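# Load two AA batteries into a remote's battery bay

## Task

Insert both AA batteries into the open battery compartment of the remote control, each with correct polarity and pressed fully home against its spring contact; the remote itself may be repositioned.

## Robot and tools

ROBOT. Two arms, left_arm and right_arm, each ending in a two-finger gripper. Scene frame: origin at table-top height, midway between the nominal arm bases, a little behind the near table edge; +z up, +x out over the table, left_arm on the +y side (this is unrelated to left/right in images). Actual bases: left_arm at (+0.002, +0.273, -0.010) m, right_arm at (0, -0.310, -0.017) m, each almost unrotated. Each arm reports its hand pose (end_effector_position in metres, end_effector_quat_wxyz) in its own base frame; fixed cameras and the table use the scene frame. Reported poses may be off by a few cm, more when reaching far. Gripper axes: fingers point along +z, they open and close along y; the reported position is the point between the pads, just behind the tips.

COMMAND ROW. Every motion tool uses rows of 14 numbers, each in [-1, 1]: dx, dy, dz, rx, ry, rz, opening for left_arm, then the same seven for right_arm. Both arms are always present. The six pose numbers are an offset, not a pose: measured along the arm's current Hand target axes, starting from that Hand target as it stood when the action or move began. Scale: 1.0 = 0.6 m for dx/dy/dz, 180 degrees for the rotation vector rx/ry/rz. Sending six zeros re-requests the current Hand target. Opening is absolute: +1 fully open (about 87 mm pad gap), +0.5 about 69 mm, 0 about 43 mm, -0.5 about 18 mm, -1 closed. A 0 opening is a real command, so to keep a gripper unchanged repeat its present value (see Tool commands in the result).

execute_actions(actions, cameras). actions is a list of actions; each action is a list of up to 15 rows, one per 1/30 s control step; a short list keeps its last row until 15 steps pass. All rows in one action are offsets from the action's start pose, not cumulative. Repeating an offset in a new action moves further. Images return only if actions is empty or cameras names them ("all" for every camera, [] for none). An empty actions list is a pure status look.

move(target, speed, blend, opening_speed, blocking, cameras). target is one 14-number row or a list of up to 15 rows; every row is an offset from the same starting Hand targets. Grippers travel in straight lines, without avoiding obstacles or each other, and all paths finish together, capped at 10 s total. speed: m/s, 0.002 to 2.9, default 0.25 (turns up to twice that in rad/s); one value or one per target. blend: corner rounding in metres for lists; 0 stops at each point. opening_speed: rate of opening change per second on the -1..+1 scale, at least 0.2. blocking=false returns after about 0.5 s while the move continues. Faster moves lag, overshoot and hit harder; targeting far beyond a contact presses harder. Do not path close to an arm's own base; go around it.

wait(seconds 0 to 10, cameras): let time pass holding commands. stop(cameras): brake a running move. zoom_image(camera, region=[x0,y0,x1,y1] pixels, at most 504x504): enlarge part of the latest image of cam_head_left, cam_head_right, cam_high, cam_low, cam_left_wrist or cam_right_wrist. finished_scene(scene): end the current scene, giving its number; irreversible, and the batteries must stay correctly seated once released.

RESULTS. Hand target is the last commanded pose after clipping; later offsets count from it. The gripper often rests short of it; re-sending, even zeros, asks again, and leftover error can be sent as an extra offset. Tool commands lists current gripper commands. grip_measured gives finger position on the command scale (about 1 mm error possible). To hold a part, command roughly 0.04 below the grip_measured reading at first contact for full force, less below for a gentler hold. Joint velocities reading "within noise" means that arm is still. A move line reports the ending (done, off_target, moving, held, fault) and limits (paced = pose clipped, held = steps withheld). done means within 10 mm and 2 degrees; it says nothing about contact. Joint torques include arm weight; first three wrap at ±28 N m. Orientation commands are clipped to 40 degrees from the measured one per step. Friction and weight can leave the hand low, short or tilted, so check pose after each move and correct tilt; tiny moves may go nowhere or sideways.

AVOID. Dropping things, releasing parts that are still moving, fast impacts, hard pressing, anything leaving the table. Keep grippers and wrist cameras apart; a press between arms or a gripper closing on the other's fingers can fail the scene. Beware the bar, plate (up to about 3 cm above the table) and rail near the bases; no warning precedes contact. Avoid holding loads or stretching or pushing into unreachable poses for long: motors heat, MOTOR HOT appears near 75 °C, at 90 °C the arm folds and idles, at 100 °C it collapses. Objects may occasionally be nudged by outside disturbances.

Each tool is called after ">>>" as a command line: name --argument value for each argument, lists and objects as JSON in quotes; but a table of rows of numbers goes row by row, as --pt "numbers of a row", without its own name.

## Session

>>> execute_actions --actions '[]'

Scene clock: 0.00 s.
left_arm: end_effector_position=(+0.3776, +0.0077, +0.0435) grip_measured=+0.976 end_effector_quat_wxyz=(+0.567, +0.006, +0.823, +0.039) | right_arm: end_effector_position=(+0.3638, -0.0345, +0.0442) grip_measured=+0.982 end_effector_quat_wxyz=(+0.575, +0.088, +0.799, -0.150)
Joint positions: left_arm=[-0.02 1.551 0.351 0.837 -0.076 0.047 0.988] | right_arm=[0.121 1.592 0.307 0.951 0.463 0.009 0.991]
Joint velocities: left_arm=[within noise] | right_arm=[0.007 -0.007 -0.007 0.037 0.007 0.007 -0.066]
Joint torques (N m): no reading
Heat: left arm: 39 °C; right arm: 48 °C.
Hand target: left_arm +0.3832, +0.0091, +0.0538; +0.580, +0.003, +0.813, +0.040 | right_arm +0.3653, -0.0344, +0.0470; +0.578, +0.090, +0.797, -0.149
Tool commands: left_gripper/opening=+1.0 right_gripper/opening=+1.0

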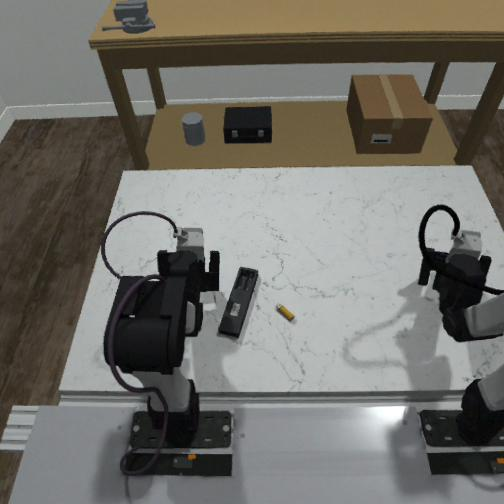

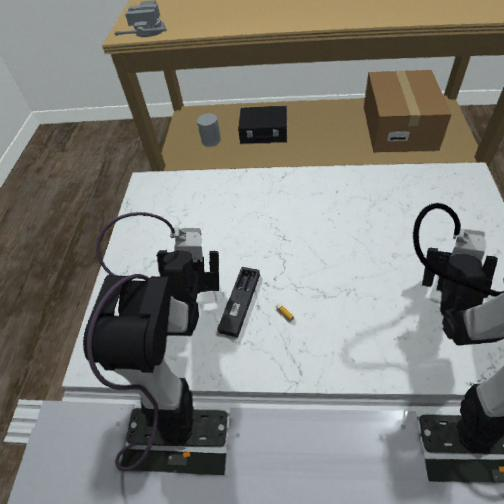

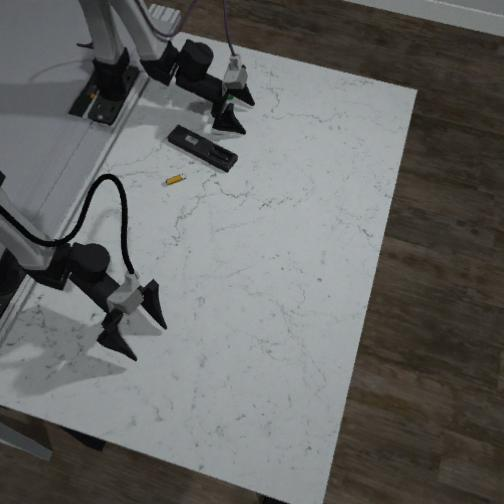

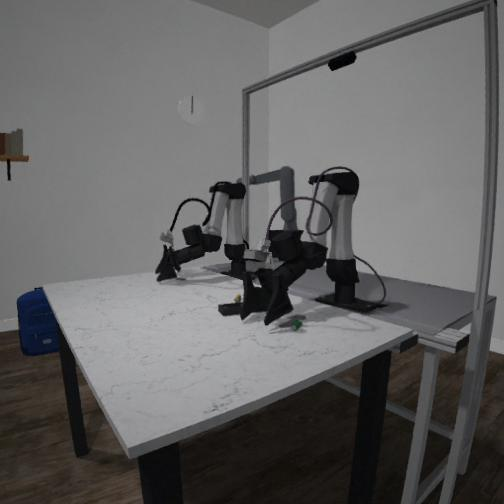

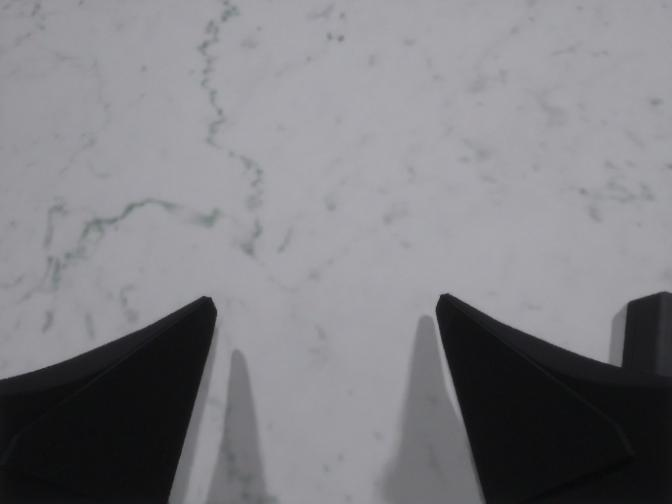

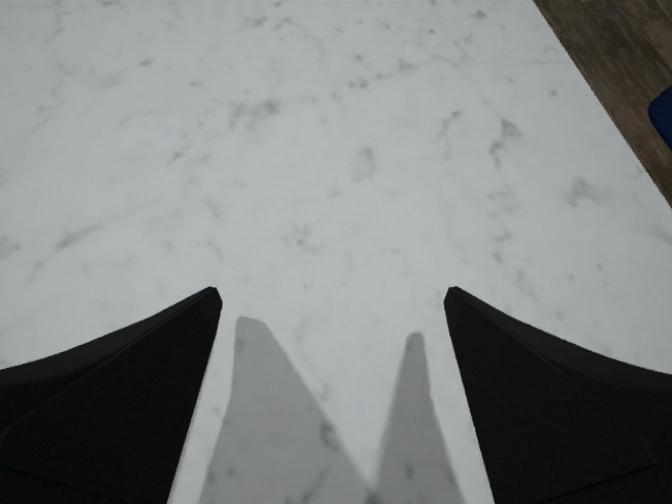

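>>> zoom_image --camera "cam_head_right" --region '[90, 200, 340, 400]'

>>> zoom_image --camera "cam_high" --region '[90, 50, 290, 230]'

>>> zoom_image --camera "cam_low" --region '[190, 250, 350, 350]'

>>> zoom_image --camera "cam_head_left" --region '[90, 200, 340, 400]'

Scaled by 2.016.

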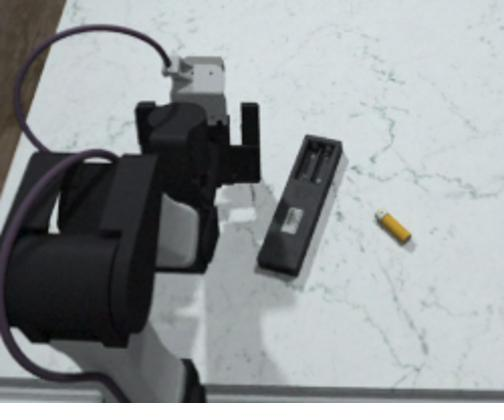

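Scaled by 2.520.

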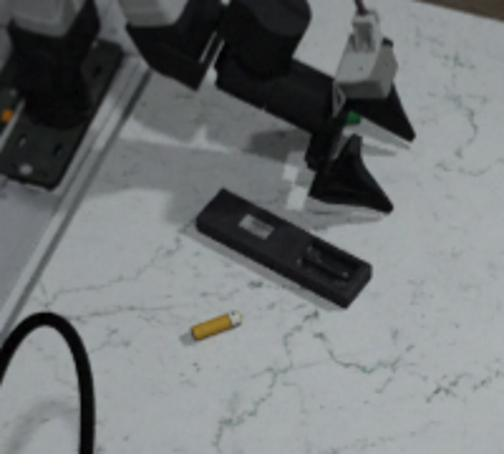

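Scaled by 3.150.

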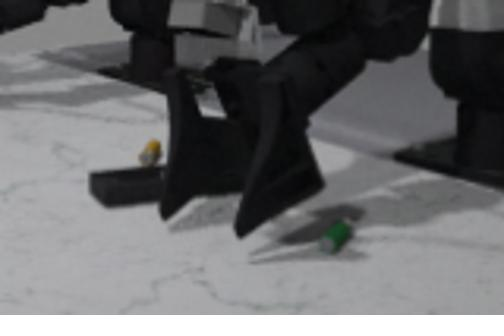

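Scaled by 2.016.

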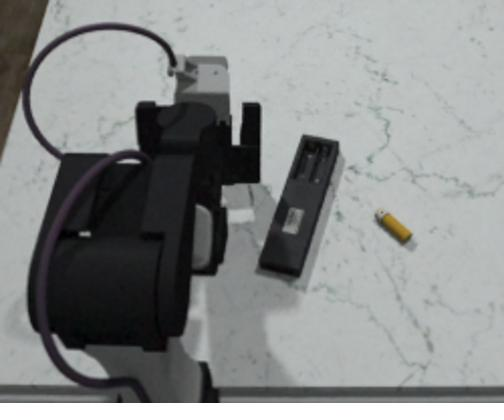

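>>> move --pt "-0.0943 0.0068 -0.0322 0 0 0 0.45 -0.0948 -0.0133 -0.0287 0 0 0 0.45" --pt "-0.1905 0.013 -0.2995 0.0231 0.145 -0.0117 0.45 -0.2763 0.2314 -0.4085 -0.5208 0.0343 -0.2191 0.45" --speed 0.35 --blend 0.02 --opening_speed 1.0 --cameras '["all"]'

Scene clock: 15.03 s.
left_arm: end_effector_position=(+0.2459, +0.0005, +0.2065) grip_measured=+0.450 end_effector_quat_wxyz=(+0.365, +0.007, +0.931, +0.006) | right_arm: end_effector_position=(+0.2427, +0.1802, +0.2486) grip_measured=+0.450 end_effector_quat_wxyz=(+0.342, -0.583, +0.675, +0.297)
Joint positions: left_arm=[-0.009 0.967 1.079 -0.936 -0.012 0.011 0.725] | right_arm=[0.277 1.341 1.423 -1.145 -0.829 -0.921 0.725]
Joint torques (N m): left_arm=[0.42 -1.44 10.92 1.42 0.07 -0.25] | right_arm=[0.01 -3.6 7.99 0.88 -0.69 -0.25]
Heat: left arm: 41 °C; right arm: 49 °C.
Hand target: left_arm +0.2504, -0.0002, +0.2203; +0.382, +0.000, +0.924, +0.000 | right_arm +0.2419, +0.1849, +0.2557; +0.346, -0.589, +0.663, +0.306
Off the commanded pose: left_arm 0.015 m, 2 deg | right_arm 0.009 m, 2 deg.
move: off_target (left_arm)

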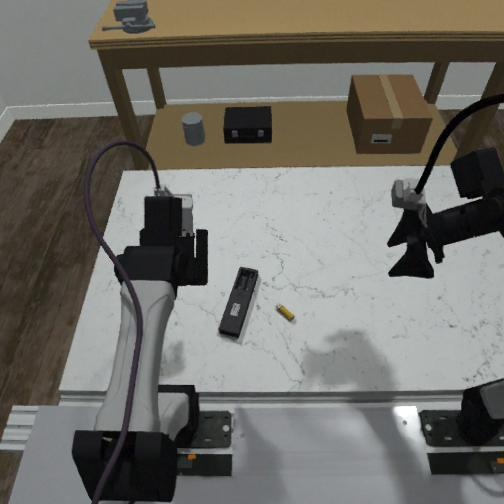

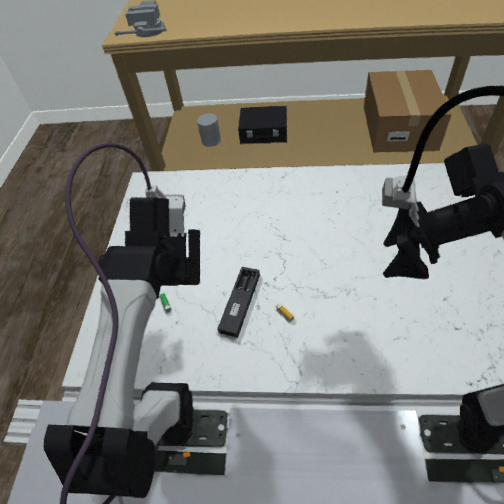

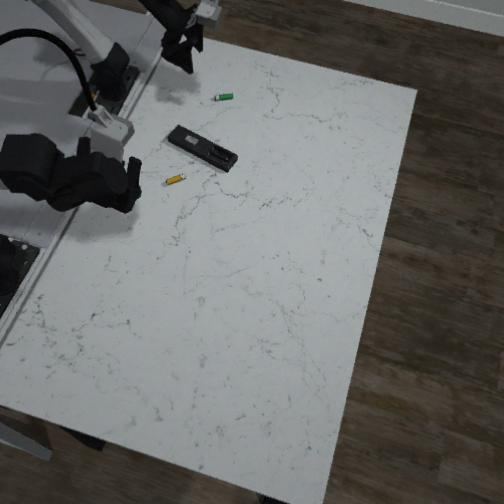

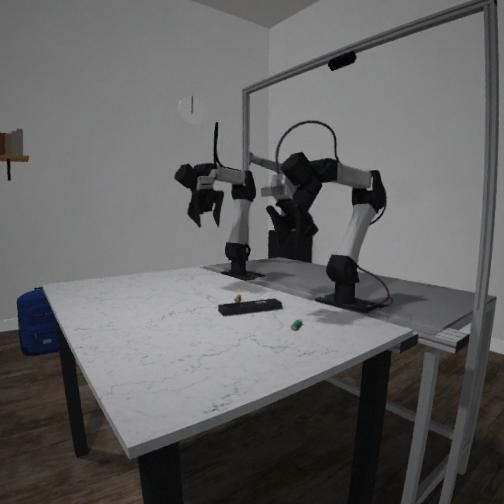

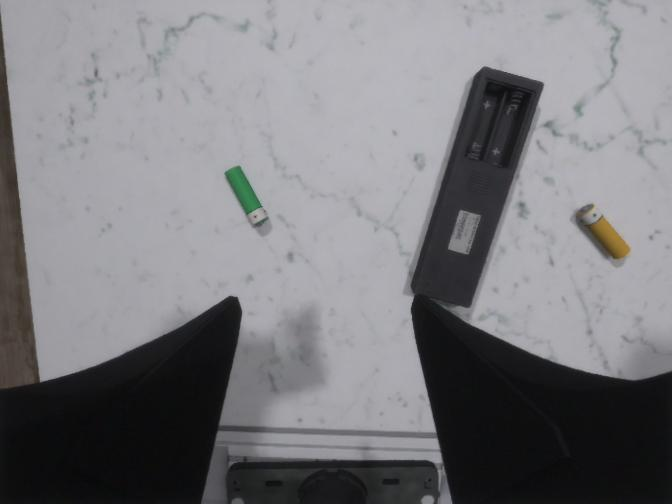

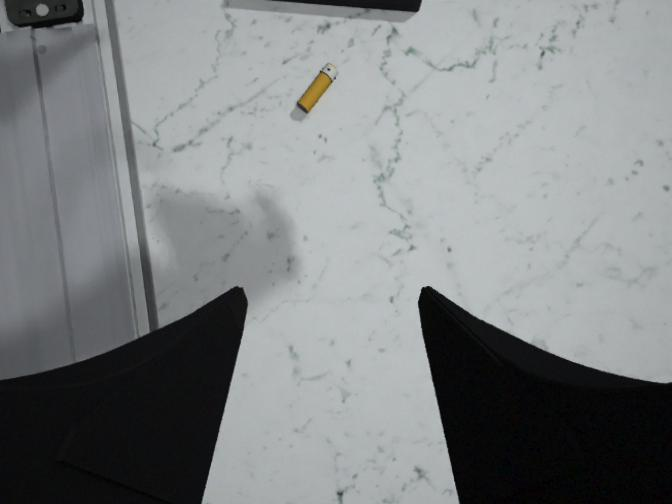

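>>> zoom_image --camera "cam_left_wrist" --region '[200, 140, 300, 240]'

>>> zoom_image --camera "cam_left_wrist" --region '[550, 180, 650, 280]'

>>> zoom_image --camera "cam_left_wrist" --region '[400, 50, 560, 210]'

>>> zoom_image --camera "cam_left_wrist" --region '[390, 180, 530, 320]'

Scaled by 5.040.

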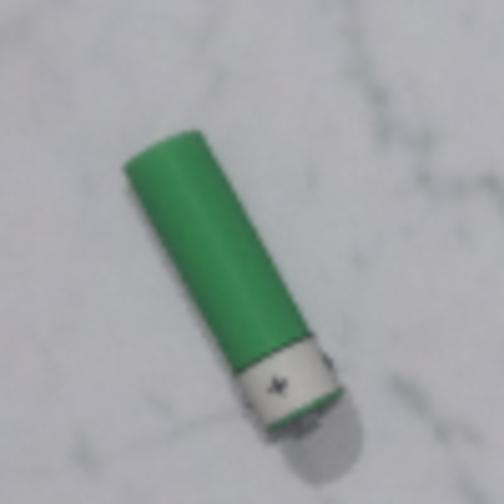

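Scaled by 5.040.

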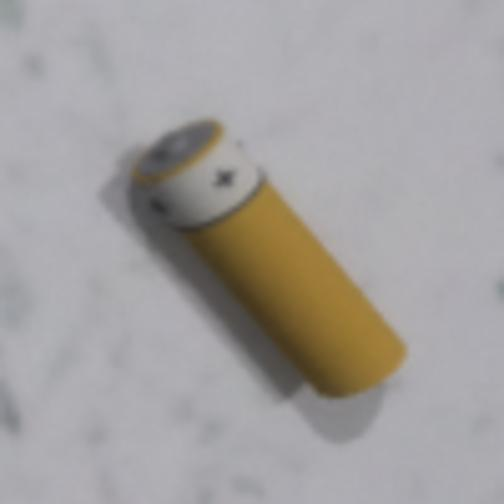

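Scaled by 3.150.

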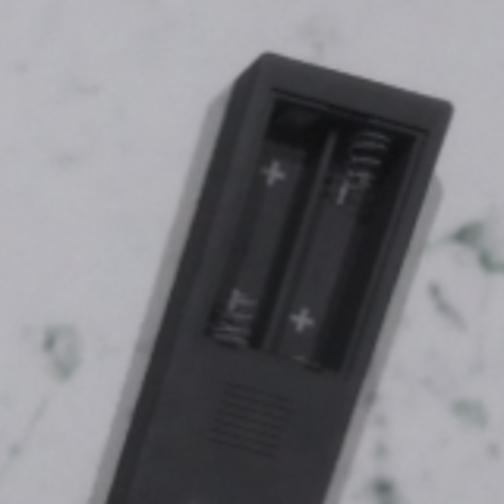

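Scaled by 3.600.

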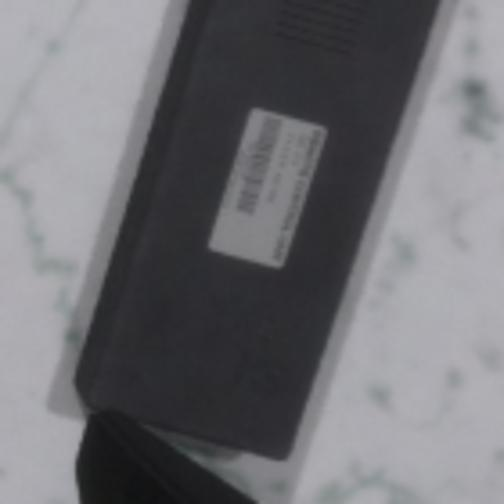

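>>> move --target '[0.0983,-0.178,0.2203,0.0442,0.2424,0.0699,0.45,0,0,0,0,0,0,0.45]' --speed 0.3 --cameras '["cam_left_wrist","cam_head_right"]'

Scene clock: 25.87 s.
left_arm: end_effector_position=(+0.2960, -0.1031, +0.0758) grip_measured=+0.450 end_effector_quat_wxyz=(-0.004, +0.127, +0.992, -0.014) | right_arm: end_effector_position=(+0.2425, +0.1801, +0.2485) grip_measured=+0.450 end_effector_quat_wxyz=(+0.341, -0.583, +0.675, +0.297)
Joint positions: left_arm=[-0.312 1.903 1.512 -1.181 0.028 -0.058 0.725] | right_arm=[0.277 1.341 1.423 -1.145 -0.829 -0.921 0.725]
Joint torques (N m): left_arm=[0.09 -8.8 9.73 0.24 0.09 -0.11] | right_arm=[0.01 -3.59 8.02 0.86 -0.68 -0.23]
Heat: left arm: 44 °C; right arm: 49 °C.
Hand target: left_arm +0.3020, -0.1069, +0.0850; +0.009, +0.125, +0.992, -0.021 | right_arm +0.2419, +0.1849, +0.2557; +0.346, -0.589, +0.663, +0.306
Off the commanded pose: left_arm 0.012 m, 2 deg | right_arm 0.009 m, 2 deg.
move: off_target (left_arm)
Images, in order (width x height): cam_head_right 504x504, cam_left_wrist 672x504.

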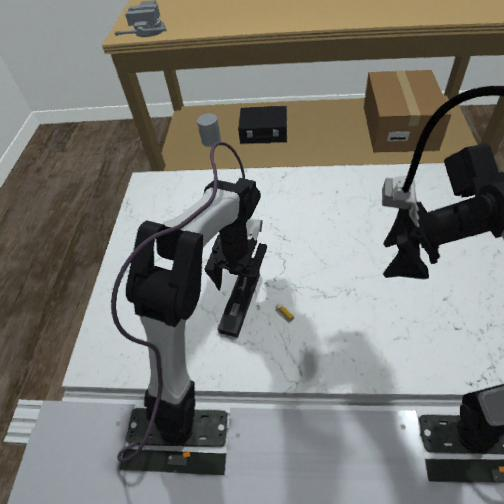

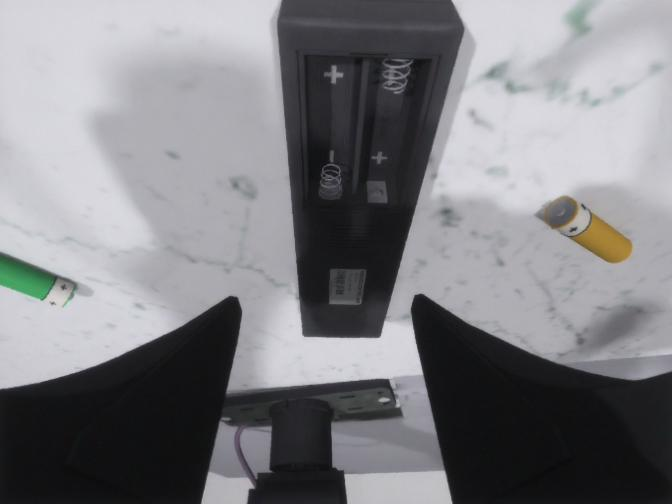

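>>> move --pt "0 -0.0158 0.0933 0 0 0.0107 0.45 0 0 0 0 0 0 0.45" --pt "0 -0.0158 0.0933 0 0 0.0107 0.0 0 0 0 0 0 0 0.45" --pt "0 -0.0158 0.035 0 0 0.0107 0.0 0 0 0 0 0 0 0.45" --pt "0.0097 0.1038 0.0307 0 0 -0.4736 0.0 0 0 0 0 0 0 0.45" --speed '[0.15,0.15,0.15,0.4]' --opening_speed 1.2 --cameras '["cam_left_wrist","cam_head_right","cam_low","cam_right_wrist"]'

Scene clock: 34.00 s.
left_arm: end_effector_position=(+0.3087, -0.0465, +0.0529) grip_measured=+0.066 end_effector_quat_wxyz=(-0.024, -0.572, +0.820, -0.007) | right_arm: end_effector_position=(+0.2425, +0.1801, +0.2485) grip_measured=+0.450 end_effector_quat_wxyz=(+0.341, -0.583, +0.675, +0.297)
Joint positions: left_arm=[-0.002 1.831 1.316 -1.086 0.039 -1.221 0.533] | right_arm=[0.277 1.341 1.423 -1.145 -0.829 -0.921 0.725]
Joint torques (N m): left_arm=[0.57 -11.3 5.98 0.33 0 -0.2] | right_arm=[0.01 -3.59 8.01 0.86 -0.68 -0.23]
Heat: left arm: 44 °C; right arm: 48 °C.
Hand target: left_arm +0.3120, -0.0460, +0.0639; -0.008, -0.580, +0.814, -0.022 | right_arm +0.2419, +0.1849, +0.2557; +0.346, -0.589, +0.663, +0.306
Off the commanded pose: left_arm 0.012 m, 3 deg | right_arm 0.009 m, 2 deg.
move: off_target (left_arm)
Images, in order (width x height): cam_head_right 504x504, cam_low 504x504, cam_left_wrist 672x504, cam_right_wrist 672x504.

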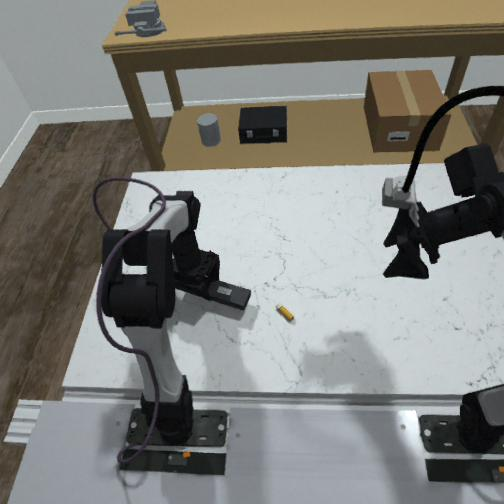

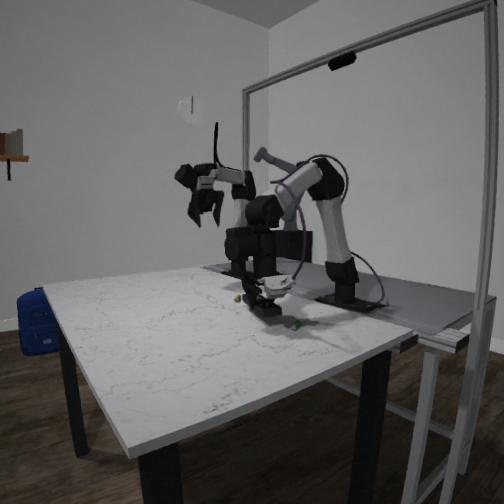

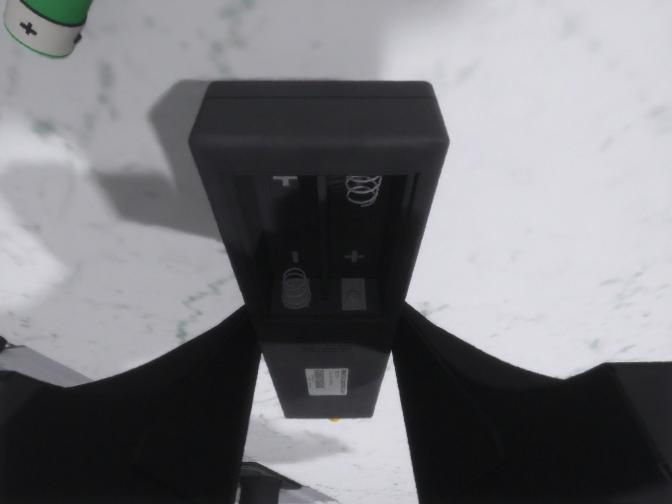

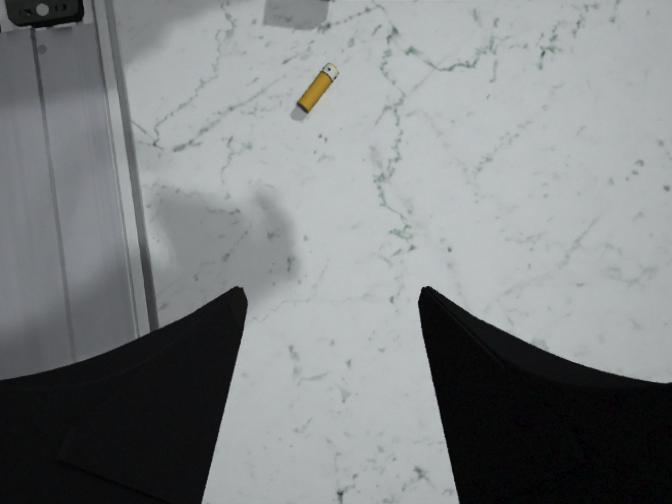

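>>> move --pt "0 0 0.066 0 0 0 0.0 0 0 0 0 0 0 0.45" --pt "0 0 0.066 0 0 0 0.45 0 0 0 0 0 0 0.45" --pt "0 0 -0.0435 0 0 0 0.45 0 0 0 0 0 0 0.45" --pt "0.2682 -0.0257 -0.0325 0 0 0.165 -0.2 0 0 0 0 0 0 0.45" --speed '[0.12,0.15,0.2,0.3]' --blend '[0,0,0.01,0]' --opening_speed 1.2 --cameras '["cam_left_wrist","cam_head_right","cam_low","cam_right_wrist"]'

Scene clock: 41.47 s.
left_arm: end_effector_position=(+0.2663, -0.2036, +0.0830) grip_measured=-0.200 end_effector_quat_wxyz=(-0.014, -0.351, +0.936, -0.022) | right_arm: end_effector_position=(+0.2425, +0.1801, +0.2485) grip_measured=+0.450 end_effector_quat_wxyz=(+0.341, -0.583, +0.675, +0.297)
Joint positions: left_arm=[-0.509 1.849 1.462 -1.169 0.05 -1.227 0.4] | right_arm=[0.277 1.341 1.423 -1.145 -0.829 -0.921 0.725]
Joint torques (N m): left_arm=[0.34 -7.95 9.81 0.18 -0.26 -0.07] | right_arm=[0.01 -3.59 8.02 0.86 -0.68 -0.23]
Heat: left arm: 44 °C; right arm: 48 °C.
Hand target: left_arm +0.2738, -0.2022, +0.0899; -0.002, -0.352, +0.936, -0.023 | right_arm +0.2419, +0.1849, +0.2557; +0.346, -0.589, +0.663, +0.306
Off the commanded pose: left_arm 0.010 m, 1 deg | right_arm 0.009 m, 2 deg.
move: done
Images, in order (width x height): cam_head_right 504x504, cam_low 504x504, cam_left_wrist 672x504, cam_right_wrist 672x504.

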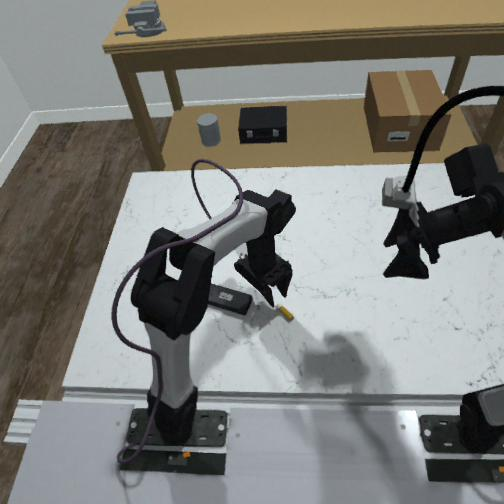

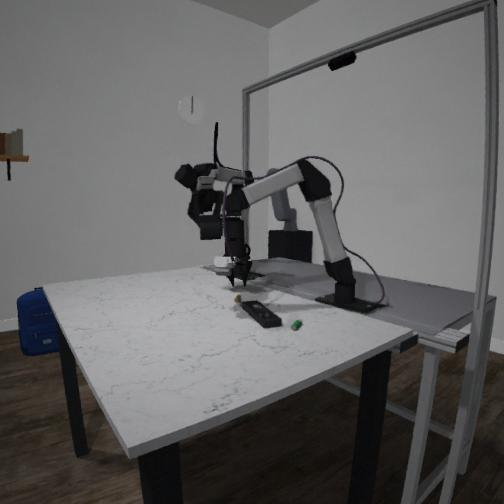

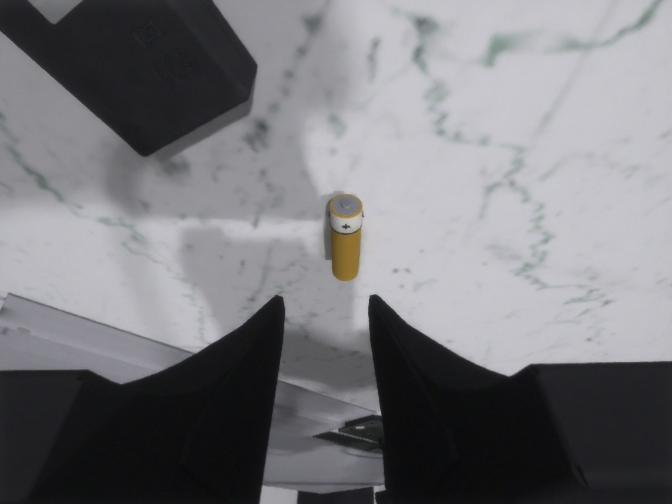

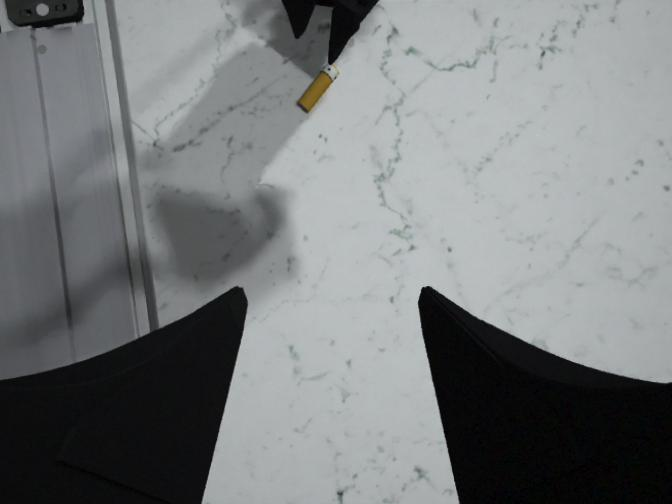

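>>> move --target '[0,-0.0105,0.062,0,0,0,-0.2,0,0,0,0,0,0,0.45]' --speed 0.2 --cameras '["cam_left_wrist"]'

Scene clock: 43.97 s.
left_arm: end_effector_position=(+0.2765, -0.2102, +0.0539) grip_measured=-0.200 end_effector_quat_wxyz=(-0.011, -0.350, +0.936, -0.026) | right_arm: end_effector_position=(+0.2425, +0.1801, +0.2485) grip_measured=+0.450 end_effector_quat_wxyz=(+0.341, -0.583, +0.675, +0.297)
Joint positions: left_arm=[-0.511 1.906 1.42 -1.059 0.05 -1.227 0.4] | right_arm=[0.277 1.341 1.423 -1.145 -0.829 -0.921 0.725]
Joint torques (N m): left_arm=[-0.18 -8.68 6.12 0.38 -0.27 -0.21] | right_arm=[0.01 -3.59 8.02 0.85 -0.68 -0.23]
Heat: left arm: 43 °C; right arm: 48 °C.
Hand target: left_arm +0.2784, -0.2086, +0.0531; -0.002, -0.352, +0.936, -0.023 | right_arm +0.2419, +0.1849, +0.2557; +0.346, -0.589, +0.663, +0.306
Off the commanded pose: left_arm 0.003 m, 1 deg | right_arm 0.009 m, 2 deg.
move: done
Images, in order (width x height): cam_left_wrist 672x504.

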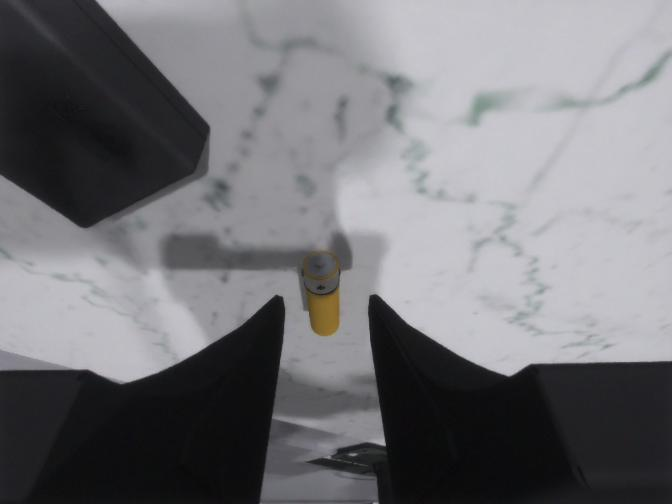

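>>> move --pt "0 0.0032 0.0318 0 0 0 -0.2 0 0 0 0 0 0 0.45" --pt "0 0.0032 0.0318 0 0 0 -0.67 0 0 0 0 0 0 0.45" --pt "0 0.0032 -0.095 0 0 0 -0.67 0 0 0 0 0 0 0.45" --pt "-0.3293 0.2462 -0.1033 0 0 -0.165 -0.67 0 0 0 0 0 0 0.45" --speed '[0.12,0.15,0.2,0.35]' --blend '[0,0,0.02,0]' --opening_speed 1.0 --cameras '["cam_left_wrist","cam_head_right","cam_low","cam_right_wrist"]'

Scene clock: 49.47 s.
left_arm: end_effector_position=(+0.3228, +0.0324, +0.0973) grip_measured=-0.617 end_effector_quat_wxyz=(-0.019, -0.585, +0.811, -0.019) | right_arm: end_effector_position=(+0.2425, +0.1801, +0.2485) grip_measured=+0.450 end_effector_quat_wxyz=(+0.341, -0.583, +0.675, +0.297)
Joint positions: left_arm=[0.236 1.868 1.542 -1.266 0.049 -1.014 0.192] | right_arm=[0.277 1.341 1.423 -1.145 -0.829 -0.921 0.725]
Joint torques (N m): left_arm=[0.12 -7.87 10.02 0.18 -0.1 0.01] | right_arm=[0.01 -3.58 8.01 0.86 -0.68 -0.23]
Heat: left arm: 44 °C; right arm: 48 °C.
Hand target: left_arm +0.3289, +0.0353, +0.1048; -0.008, -0.580, +0.814, -0.022 | right_arm +0.2419, +0.1849, +0.2557; +0.346, -0.589, +0.663, +0.306
Off the commanded pose: left_arm 0.010 m, 1 deg | right_arm 0.009 m, 2 deg.
move: done
Images, in order (width x height): cam_head_right 504x504, cam_low 504x504, cam_left_wrist 672x504, cam_right_wrist 672x504.

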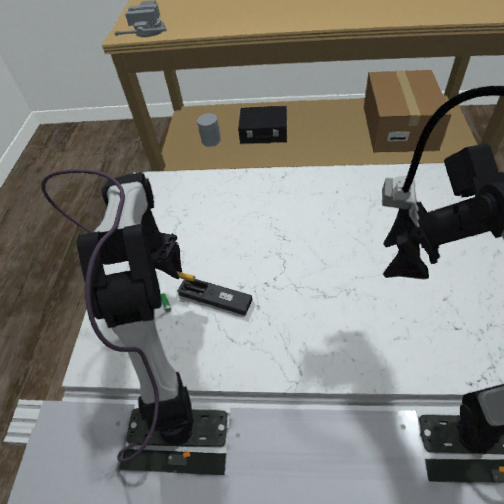

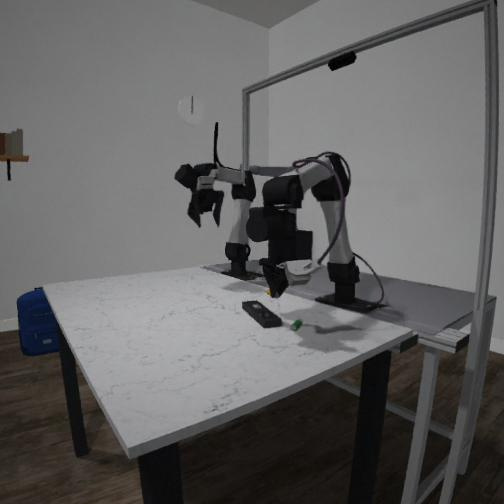

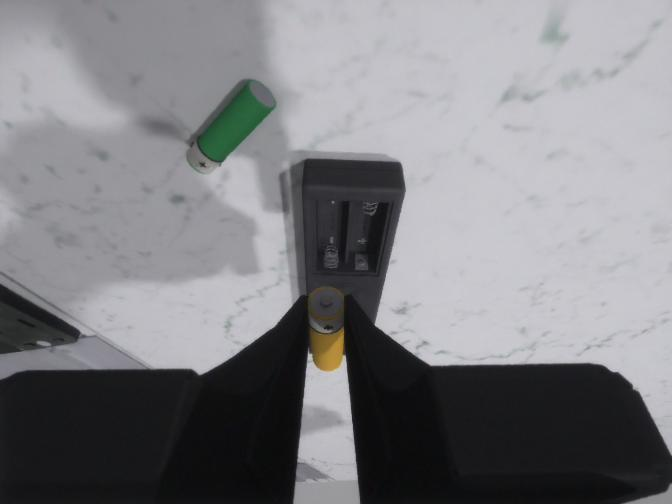

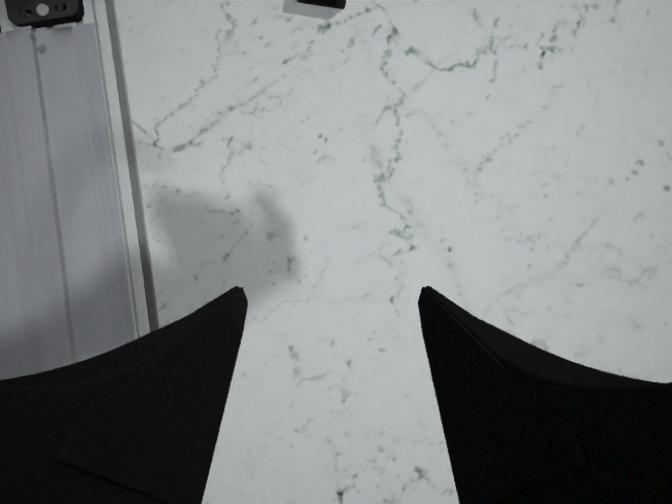

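>>> move --target '[0,0,0,0,0,0,-0.67,-0.001,0.0205,0.486,0.0465,0.0006,0.033,0.45]' --speed 0.3 --cameras '["cam_right_wrist","cam_head_right"]'

Scene clock: 54.53 s.
left_arm: end_effector_position=(+0.3226, +0.0324, +0.0974) grip_measured=-0.617 end_effector_quat_wxyz=(-0.019, -0.585, +0.811, -0.019) | right_arm: end_effector_position=(+0.2522, +0.4137, +0.0829) grip_measured=+0.450 end_effector_quat_wxyz=(+0.358, -0.533, +0.718, +0.270)
Joint positions: left_arm=[0.236 1.868 1.542 -1.267 0.049 -1.013 0.192] | right_arm=[0.942 1.821 1.165 -0.014 -0.273 -0.203 0.725]
Joint torques (N m): left_arm=[0.03 -7.95 10.1 0.2 -0.06 0.03] | right_arm=[-0.12 -8.38 8.49 1.76 -0.06 0.04]
Heat: left arm: 44 °C; right arm: 48 °C.
Hand target: left_arm +0.3288, +0.0353, +0.1048; -0.008, -0.580, +0.814, -0.022 | right_arm +0.2584, +0.4237, +0.0890; +0.371, -0.528, +0.713, +0.274
Off the commanded pose: left_arm 0.010 m, 2 deg | right_arm 0.013 m, 2 deg.
move: off_target (right_arm)
Images, in order (width x height): cam_head_right 504x504, cam_right_wrist 672x504.

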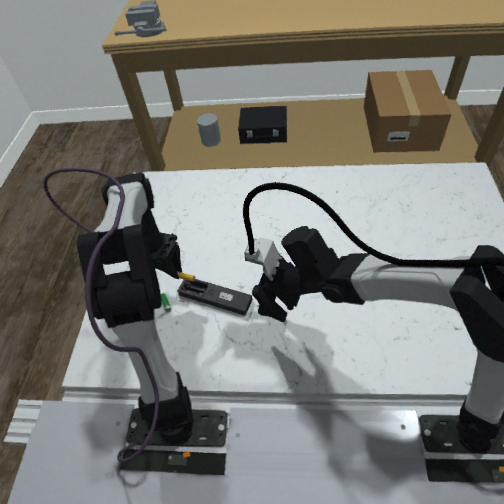

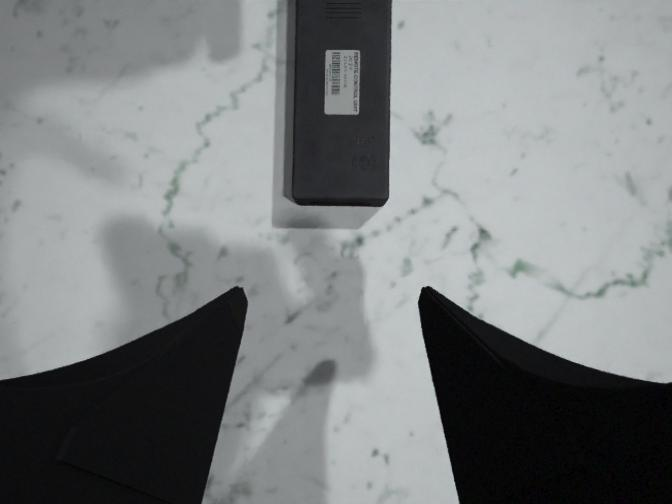

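>>> move --pt "0 0 0 0 0 0 -0.67 0.0017 -0.005 0.1643 0 0 0 0.45" --pt "0 0 0 0 0 0 -0.67 0.0017 -0.005 0.1643 0 0 0 0.0" --speed 0.18 --opening_speed 1.0 --cameras '["cam_right_wrist","cam_head_right","cam_left_wrist","cam_low"]'

Scene clock: 57.97 s.
left_arm: end_effector_position=(+0.3226, +0.0324, +0.0974) grip_measured=-0.617 end_effector_quat_wxyz=(-0.019, -0.585, +0.811, -0.019) | right_arm: end_effector_position=(+0.2813, +0.4894, +0.0298) grip_measured=+0.069 end_effector_quat_wxyz=(+0.362, -0.532, +0.716, +0.270)
Joint positions: left_arm=[0.236 1.868 1.542 -1.267 0.049 -1.013 0.192] | right_arm=[0.99 2.176 1.448 0.072 -0.232 -0.173 0.534]
Joint torques (N m): left_arm=[0.14 -7.86 10.18 0.17 -0.06 0.01] | right_arm=[0.03 -10.99 8.44 1.75 -0.07 0.05]
Heat: left arm: 45 °C; right arm: 49 °C.
Hand target: left_arm +0.3288, +0.0353, +0.1048; -0.008, -0.580, +0.814, -0.022 | right_arm +0.2849, +0.4994, +0.0315; +0.371, -0.528, +0.713, +0.274
Off the commanded pose: left_arm 0.010 m, 1 deg | right_arm 0.011 m, 1 deg.
move: off_target (right_arm); target 2's new opening was sent with right_arm's hand 0.011 m and 1 deg from that target
Images, in order (width x height): cam_head_right 504x504, cam_low 504x504, cam_left_wrist 672x504, cam_right_wrist 672x504.

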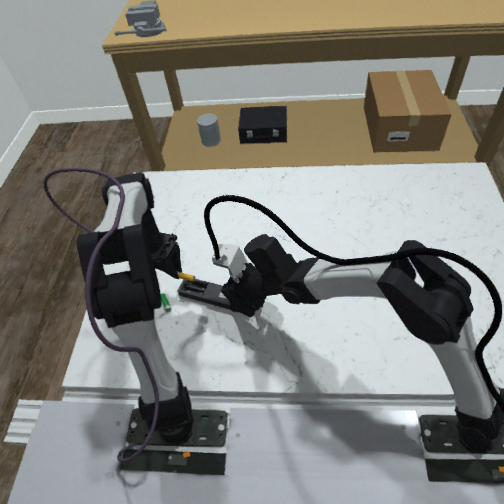

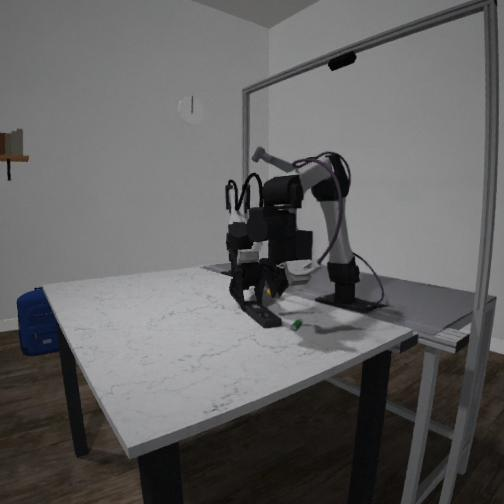

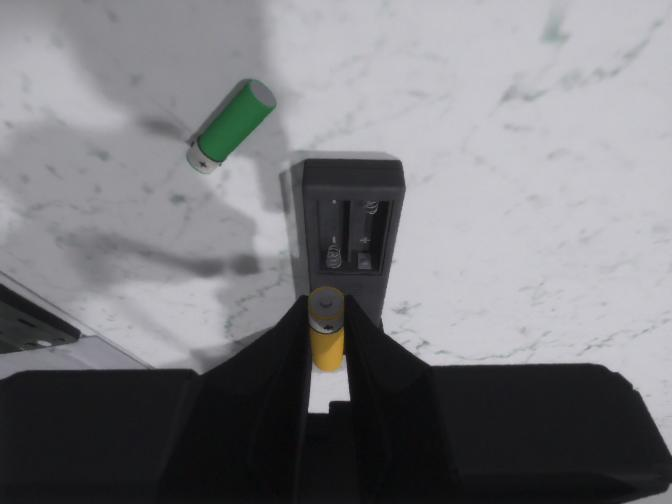

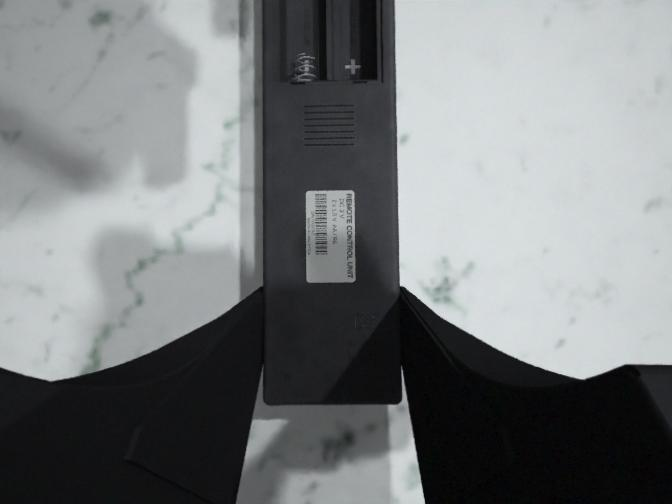

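>>> zoom_image --camera "cam_left_wrist" --region '[270, 140, 440, 380]'

Scaled by 2.100.

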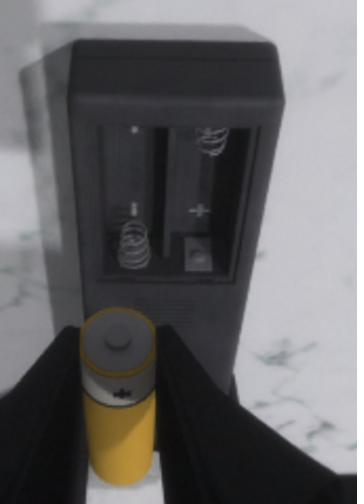

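>>> move --pt "0.0 0.0 0.0 0 -0.089 0 -0.67 0 0 0 0 0 0 0.0" --pt "-0.0158 -0.0012 0.0708 0 -0.089 0 -0.67 0 0 0 0 0 0 0.0" --speed 0.2 --blend '[0.01,0]' --cameras '["cam_right_wrist","cam_head_right","cam_left_wrist","cam_low"]'

>>> zoom_image --camera "cam_left_wrist" --region '[250, 160, 430, 380]'

>>> zoom_image --camera "cam_right_wrist" --region '[220, 0, 440, 160]'

>>> zoom_image --camera "cam_head_right" --region '[140, 240, 240, 320]'

>>> zoom_image --camera "cam_low" --region '[230, 275, 310, 335]'

Scene clock: 63.00 s.
left_arm: end_effector_position=(+0.3312, +0.0350, +0.0623) grip_measured=-0.617 end_effector_quat_wxyz=(+0.095, -0.570, +0.814, +0.052) | right_arm: end_effector_position=(+0.2813, +0.4894, +0.0298) grip_measured=+0.069 end_effector_quat_wxyz=(+0.362, -0.532, +0.716, +0.270)
Joint positions: left_arm=[0.119 1.783 1.321 -0.989 -0.183 -1.092 0.192] | right_arm=[0.99 2.176 1.448 0.072 -0.232 -0.173 0.534]
Joint torques (N m): left_arm=[0.65 -7.6 6.42 0.61 -0.41 -0.19] | right_arm=[0.05 -11 8.44 1.75 -0.06 0.05]
Heat: left arm: 45 °C; right arm: 51 °C.
Hand target: left_arm +0.3332, +0.0421, +0.0620; +0.106, -0.578, +0.807, +0.059 | right_arm +0.2849, +0.4994, +0.0315; +0.371, -0.528, +0.713, +0.274
Off the commanded pose: left_arm 0.007 m, 2 deg | right_arm 0.011 m, 1 deg.
move: off_target (right_arm)
Images, in order (width x height): cam_head_right 504x504, cam_low 504x504, cam_left_wrist 672x504, cam_right_wrist 672x504.

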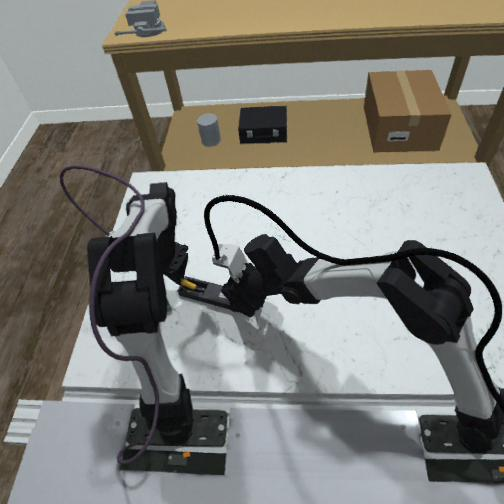

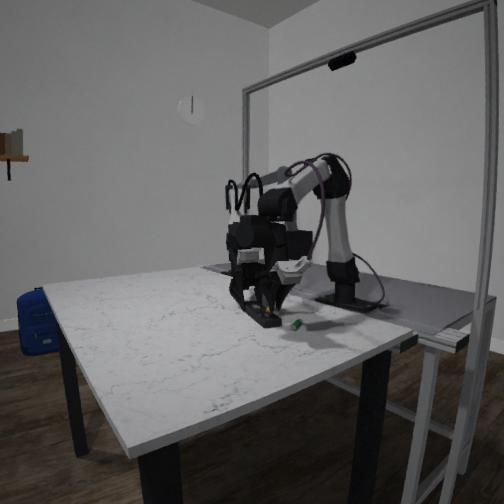

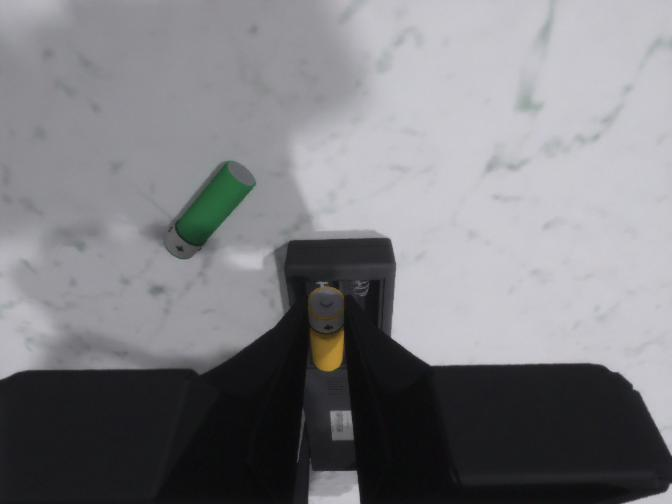

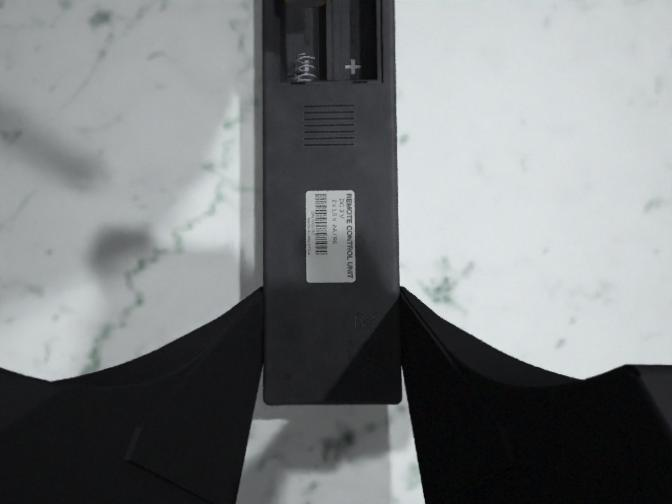

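Scaled by 2.291.

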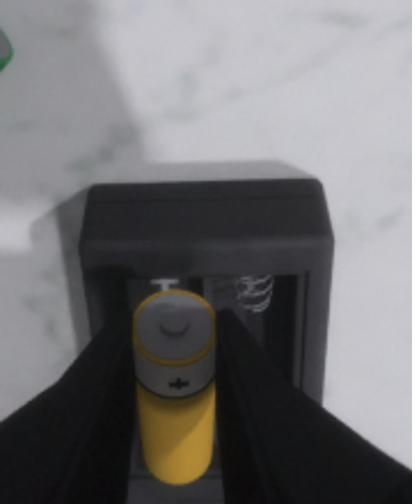

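Scaled by 2.291.

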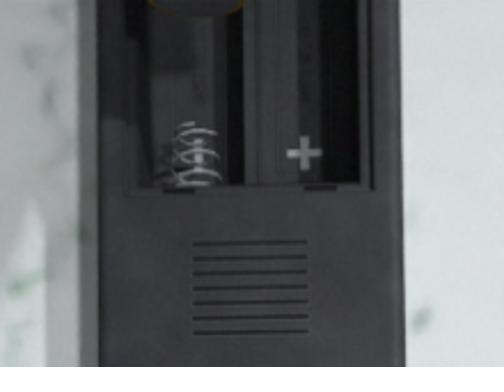

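Scaled by 5.040.

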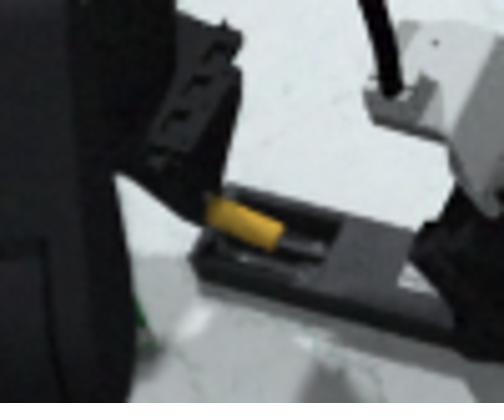

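Scaled by 6.300.

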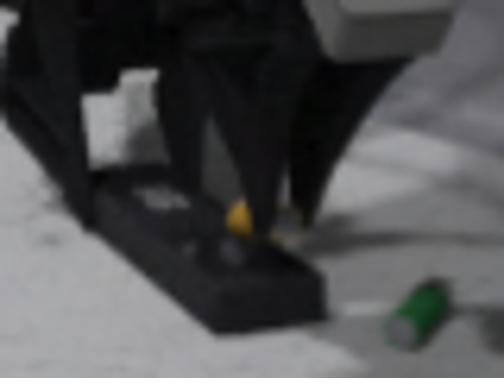

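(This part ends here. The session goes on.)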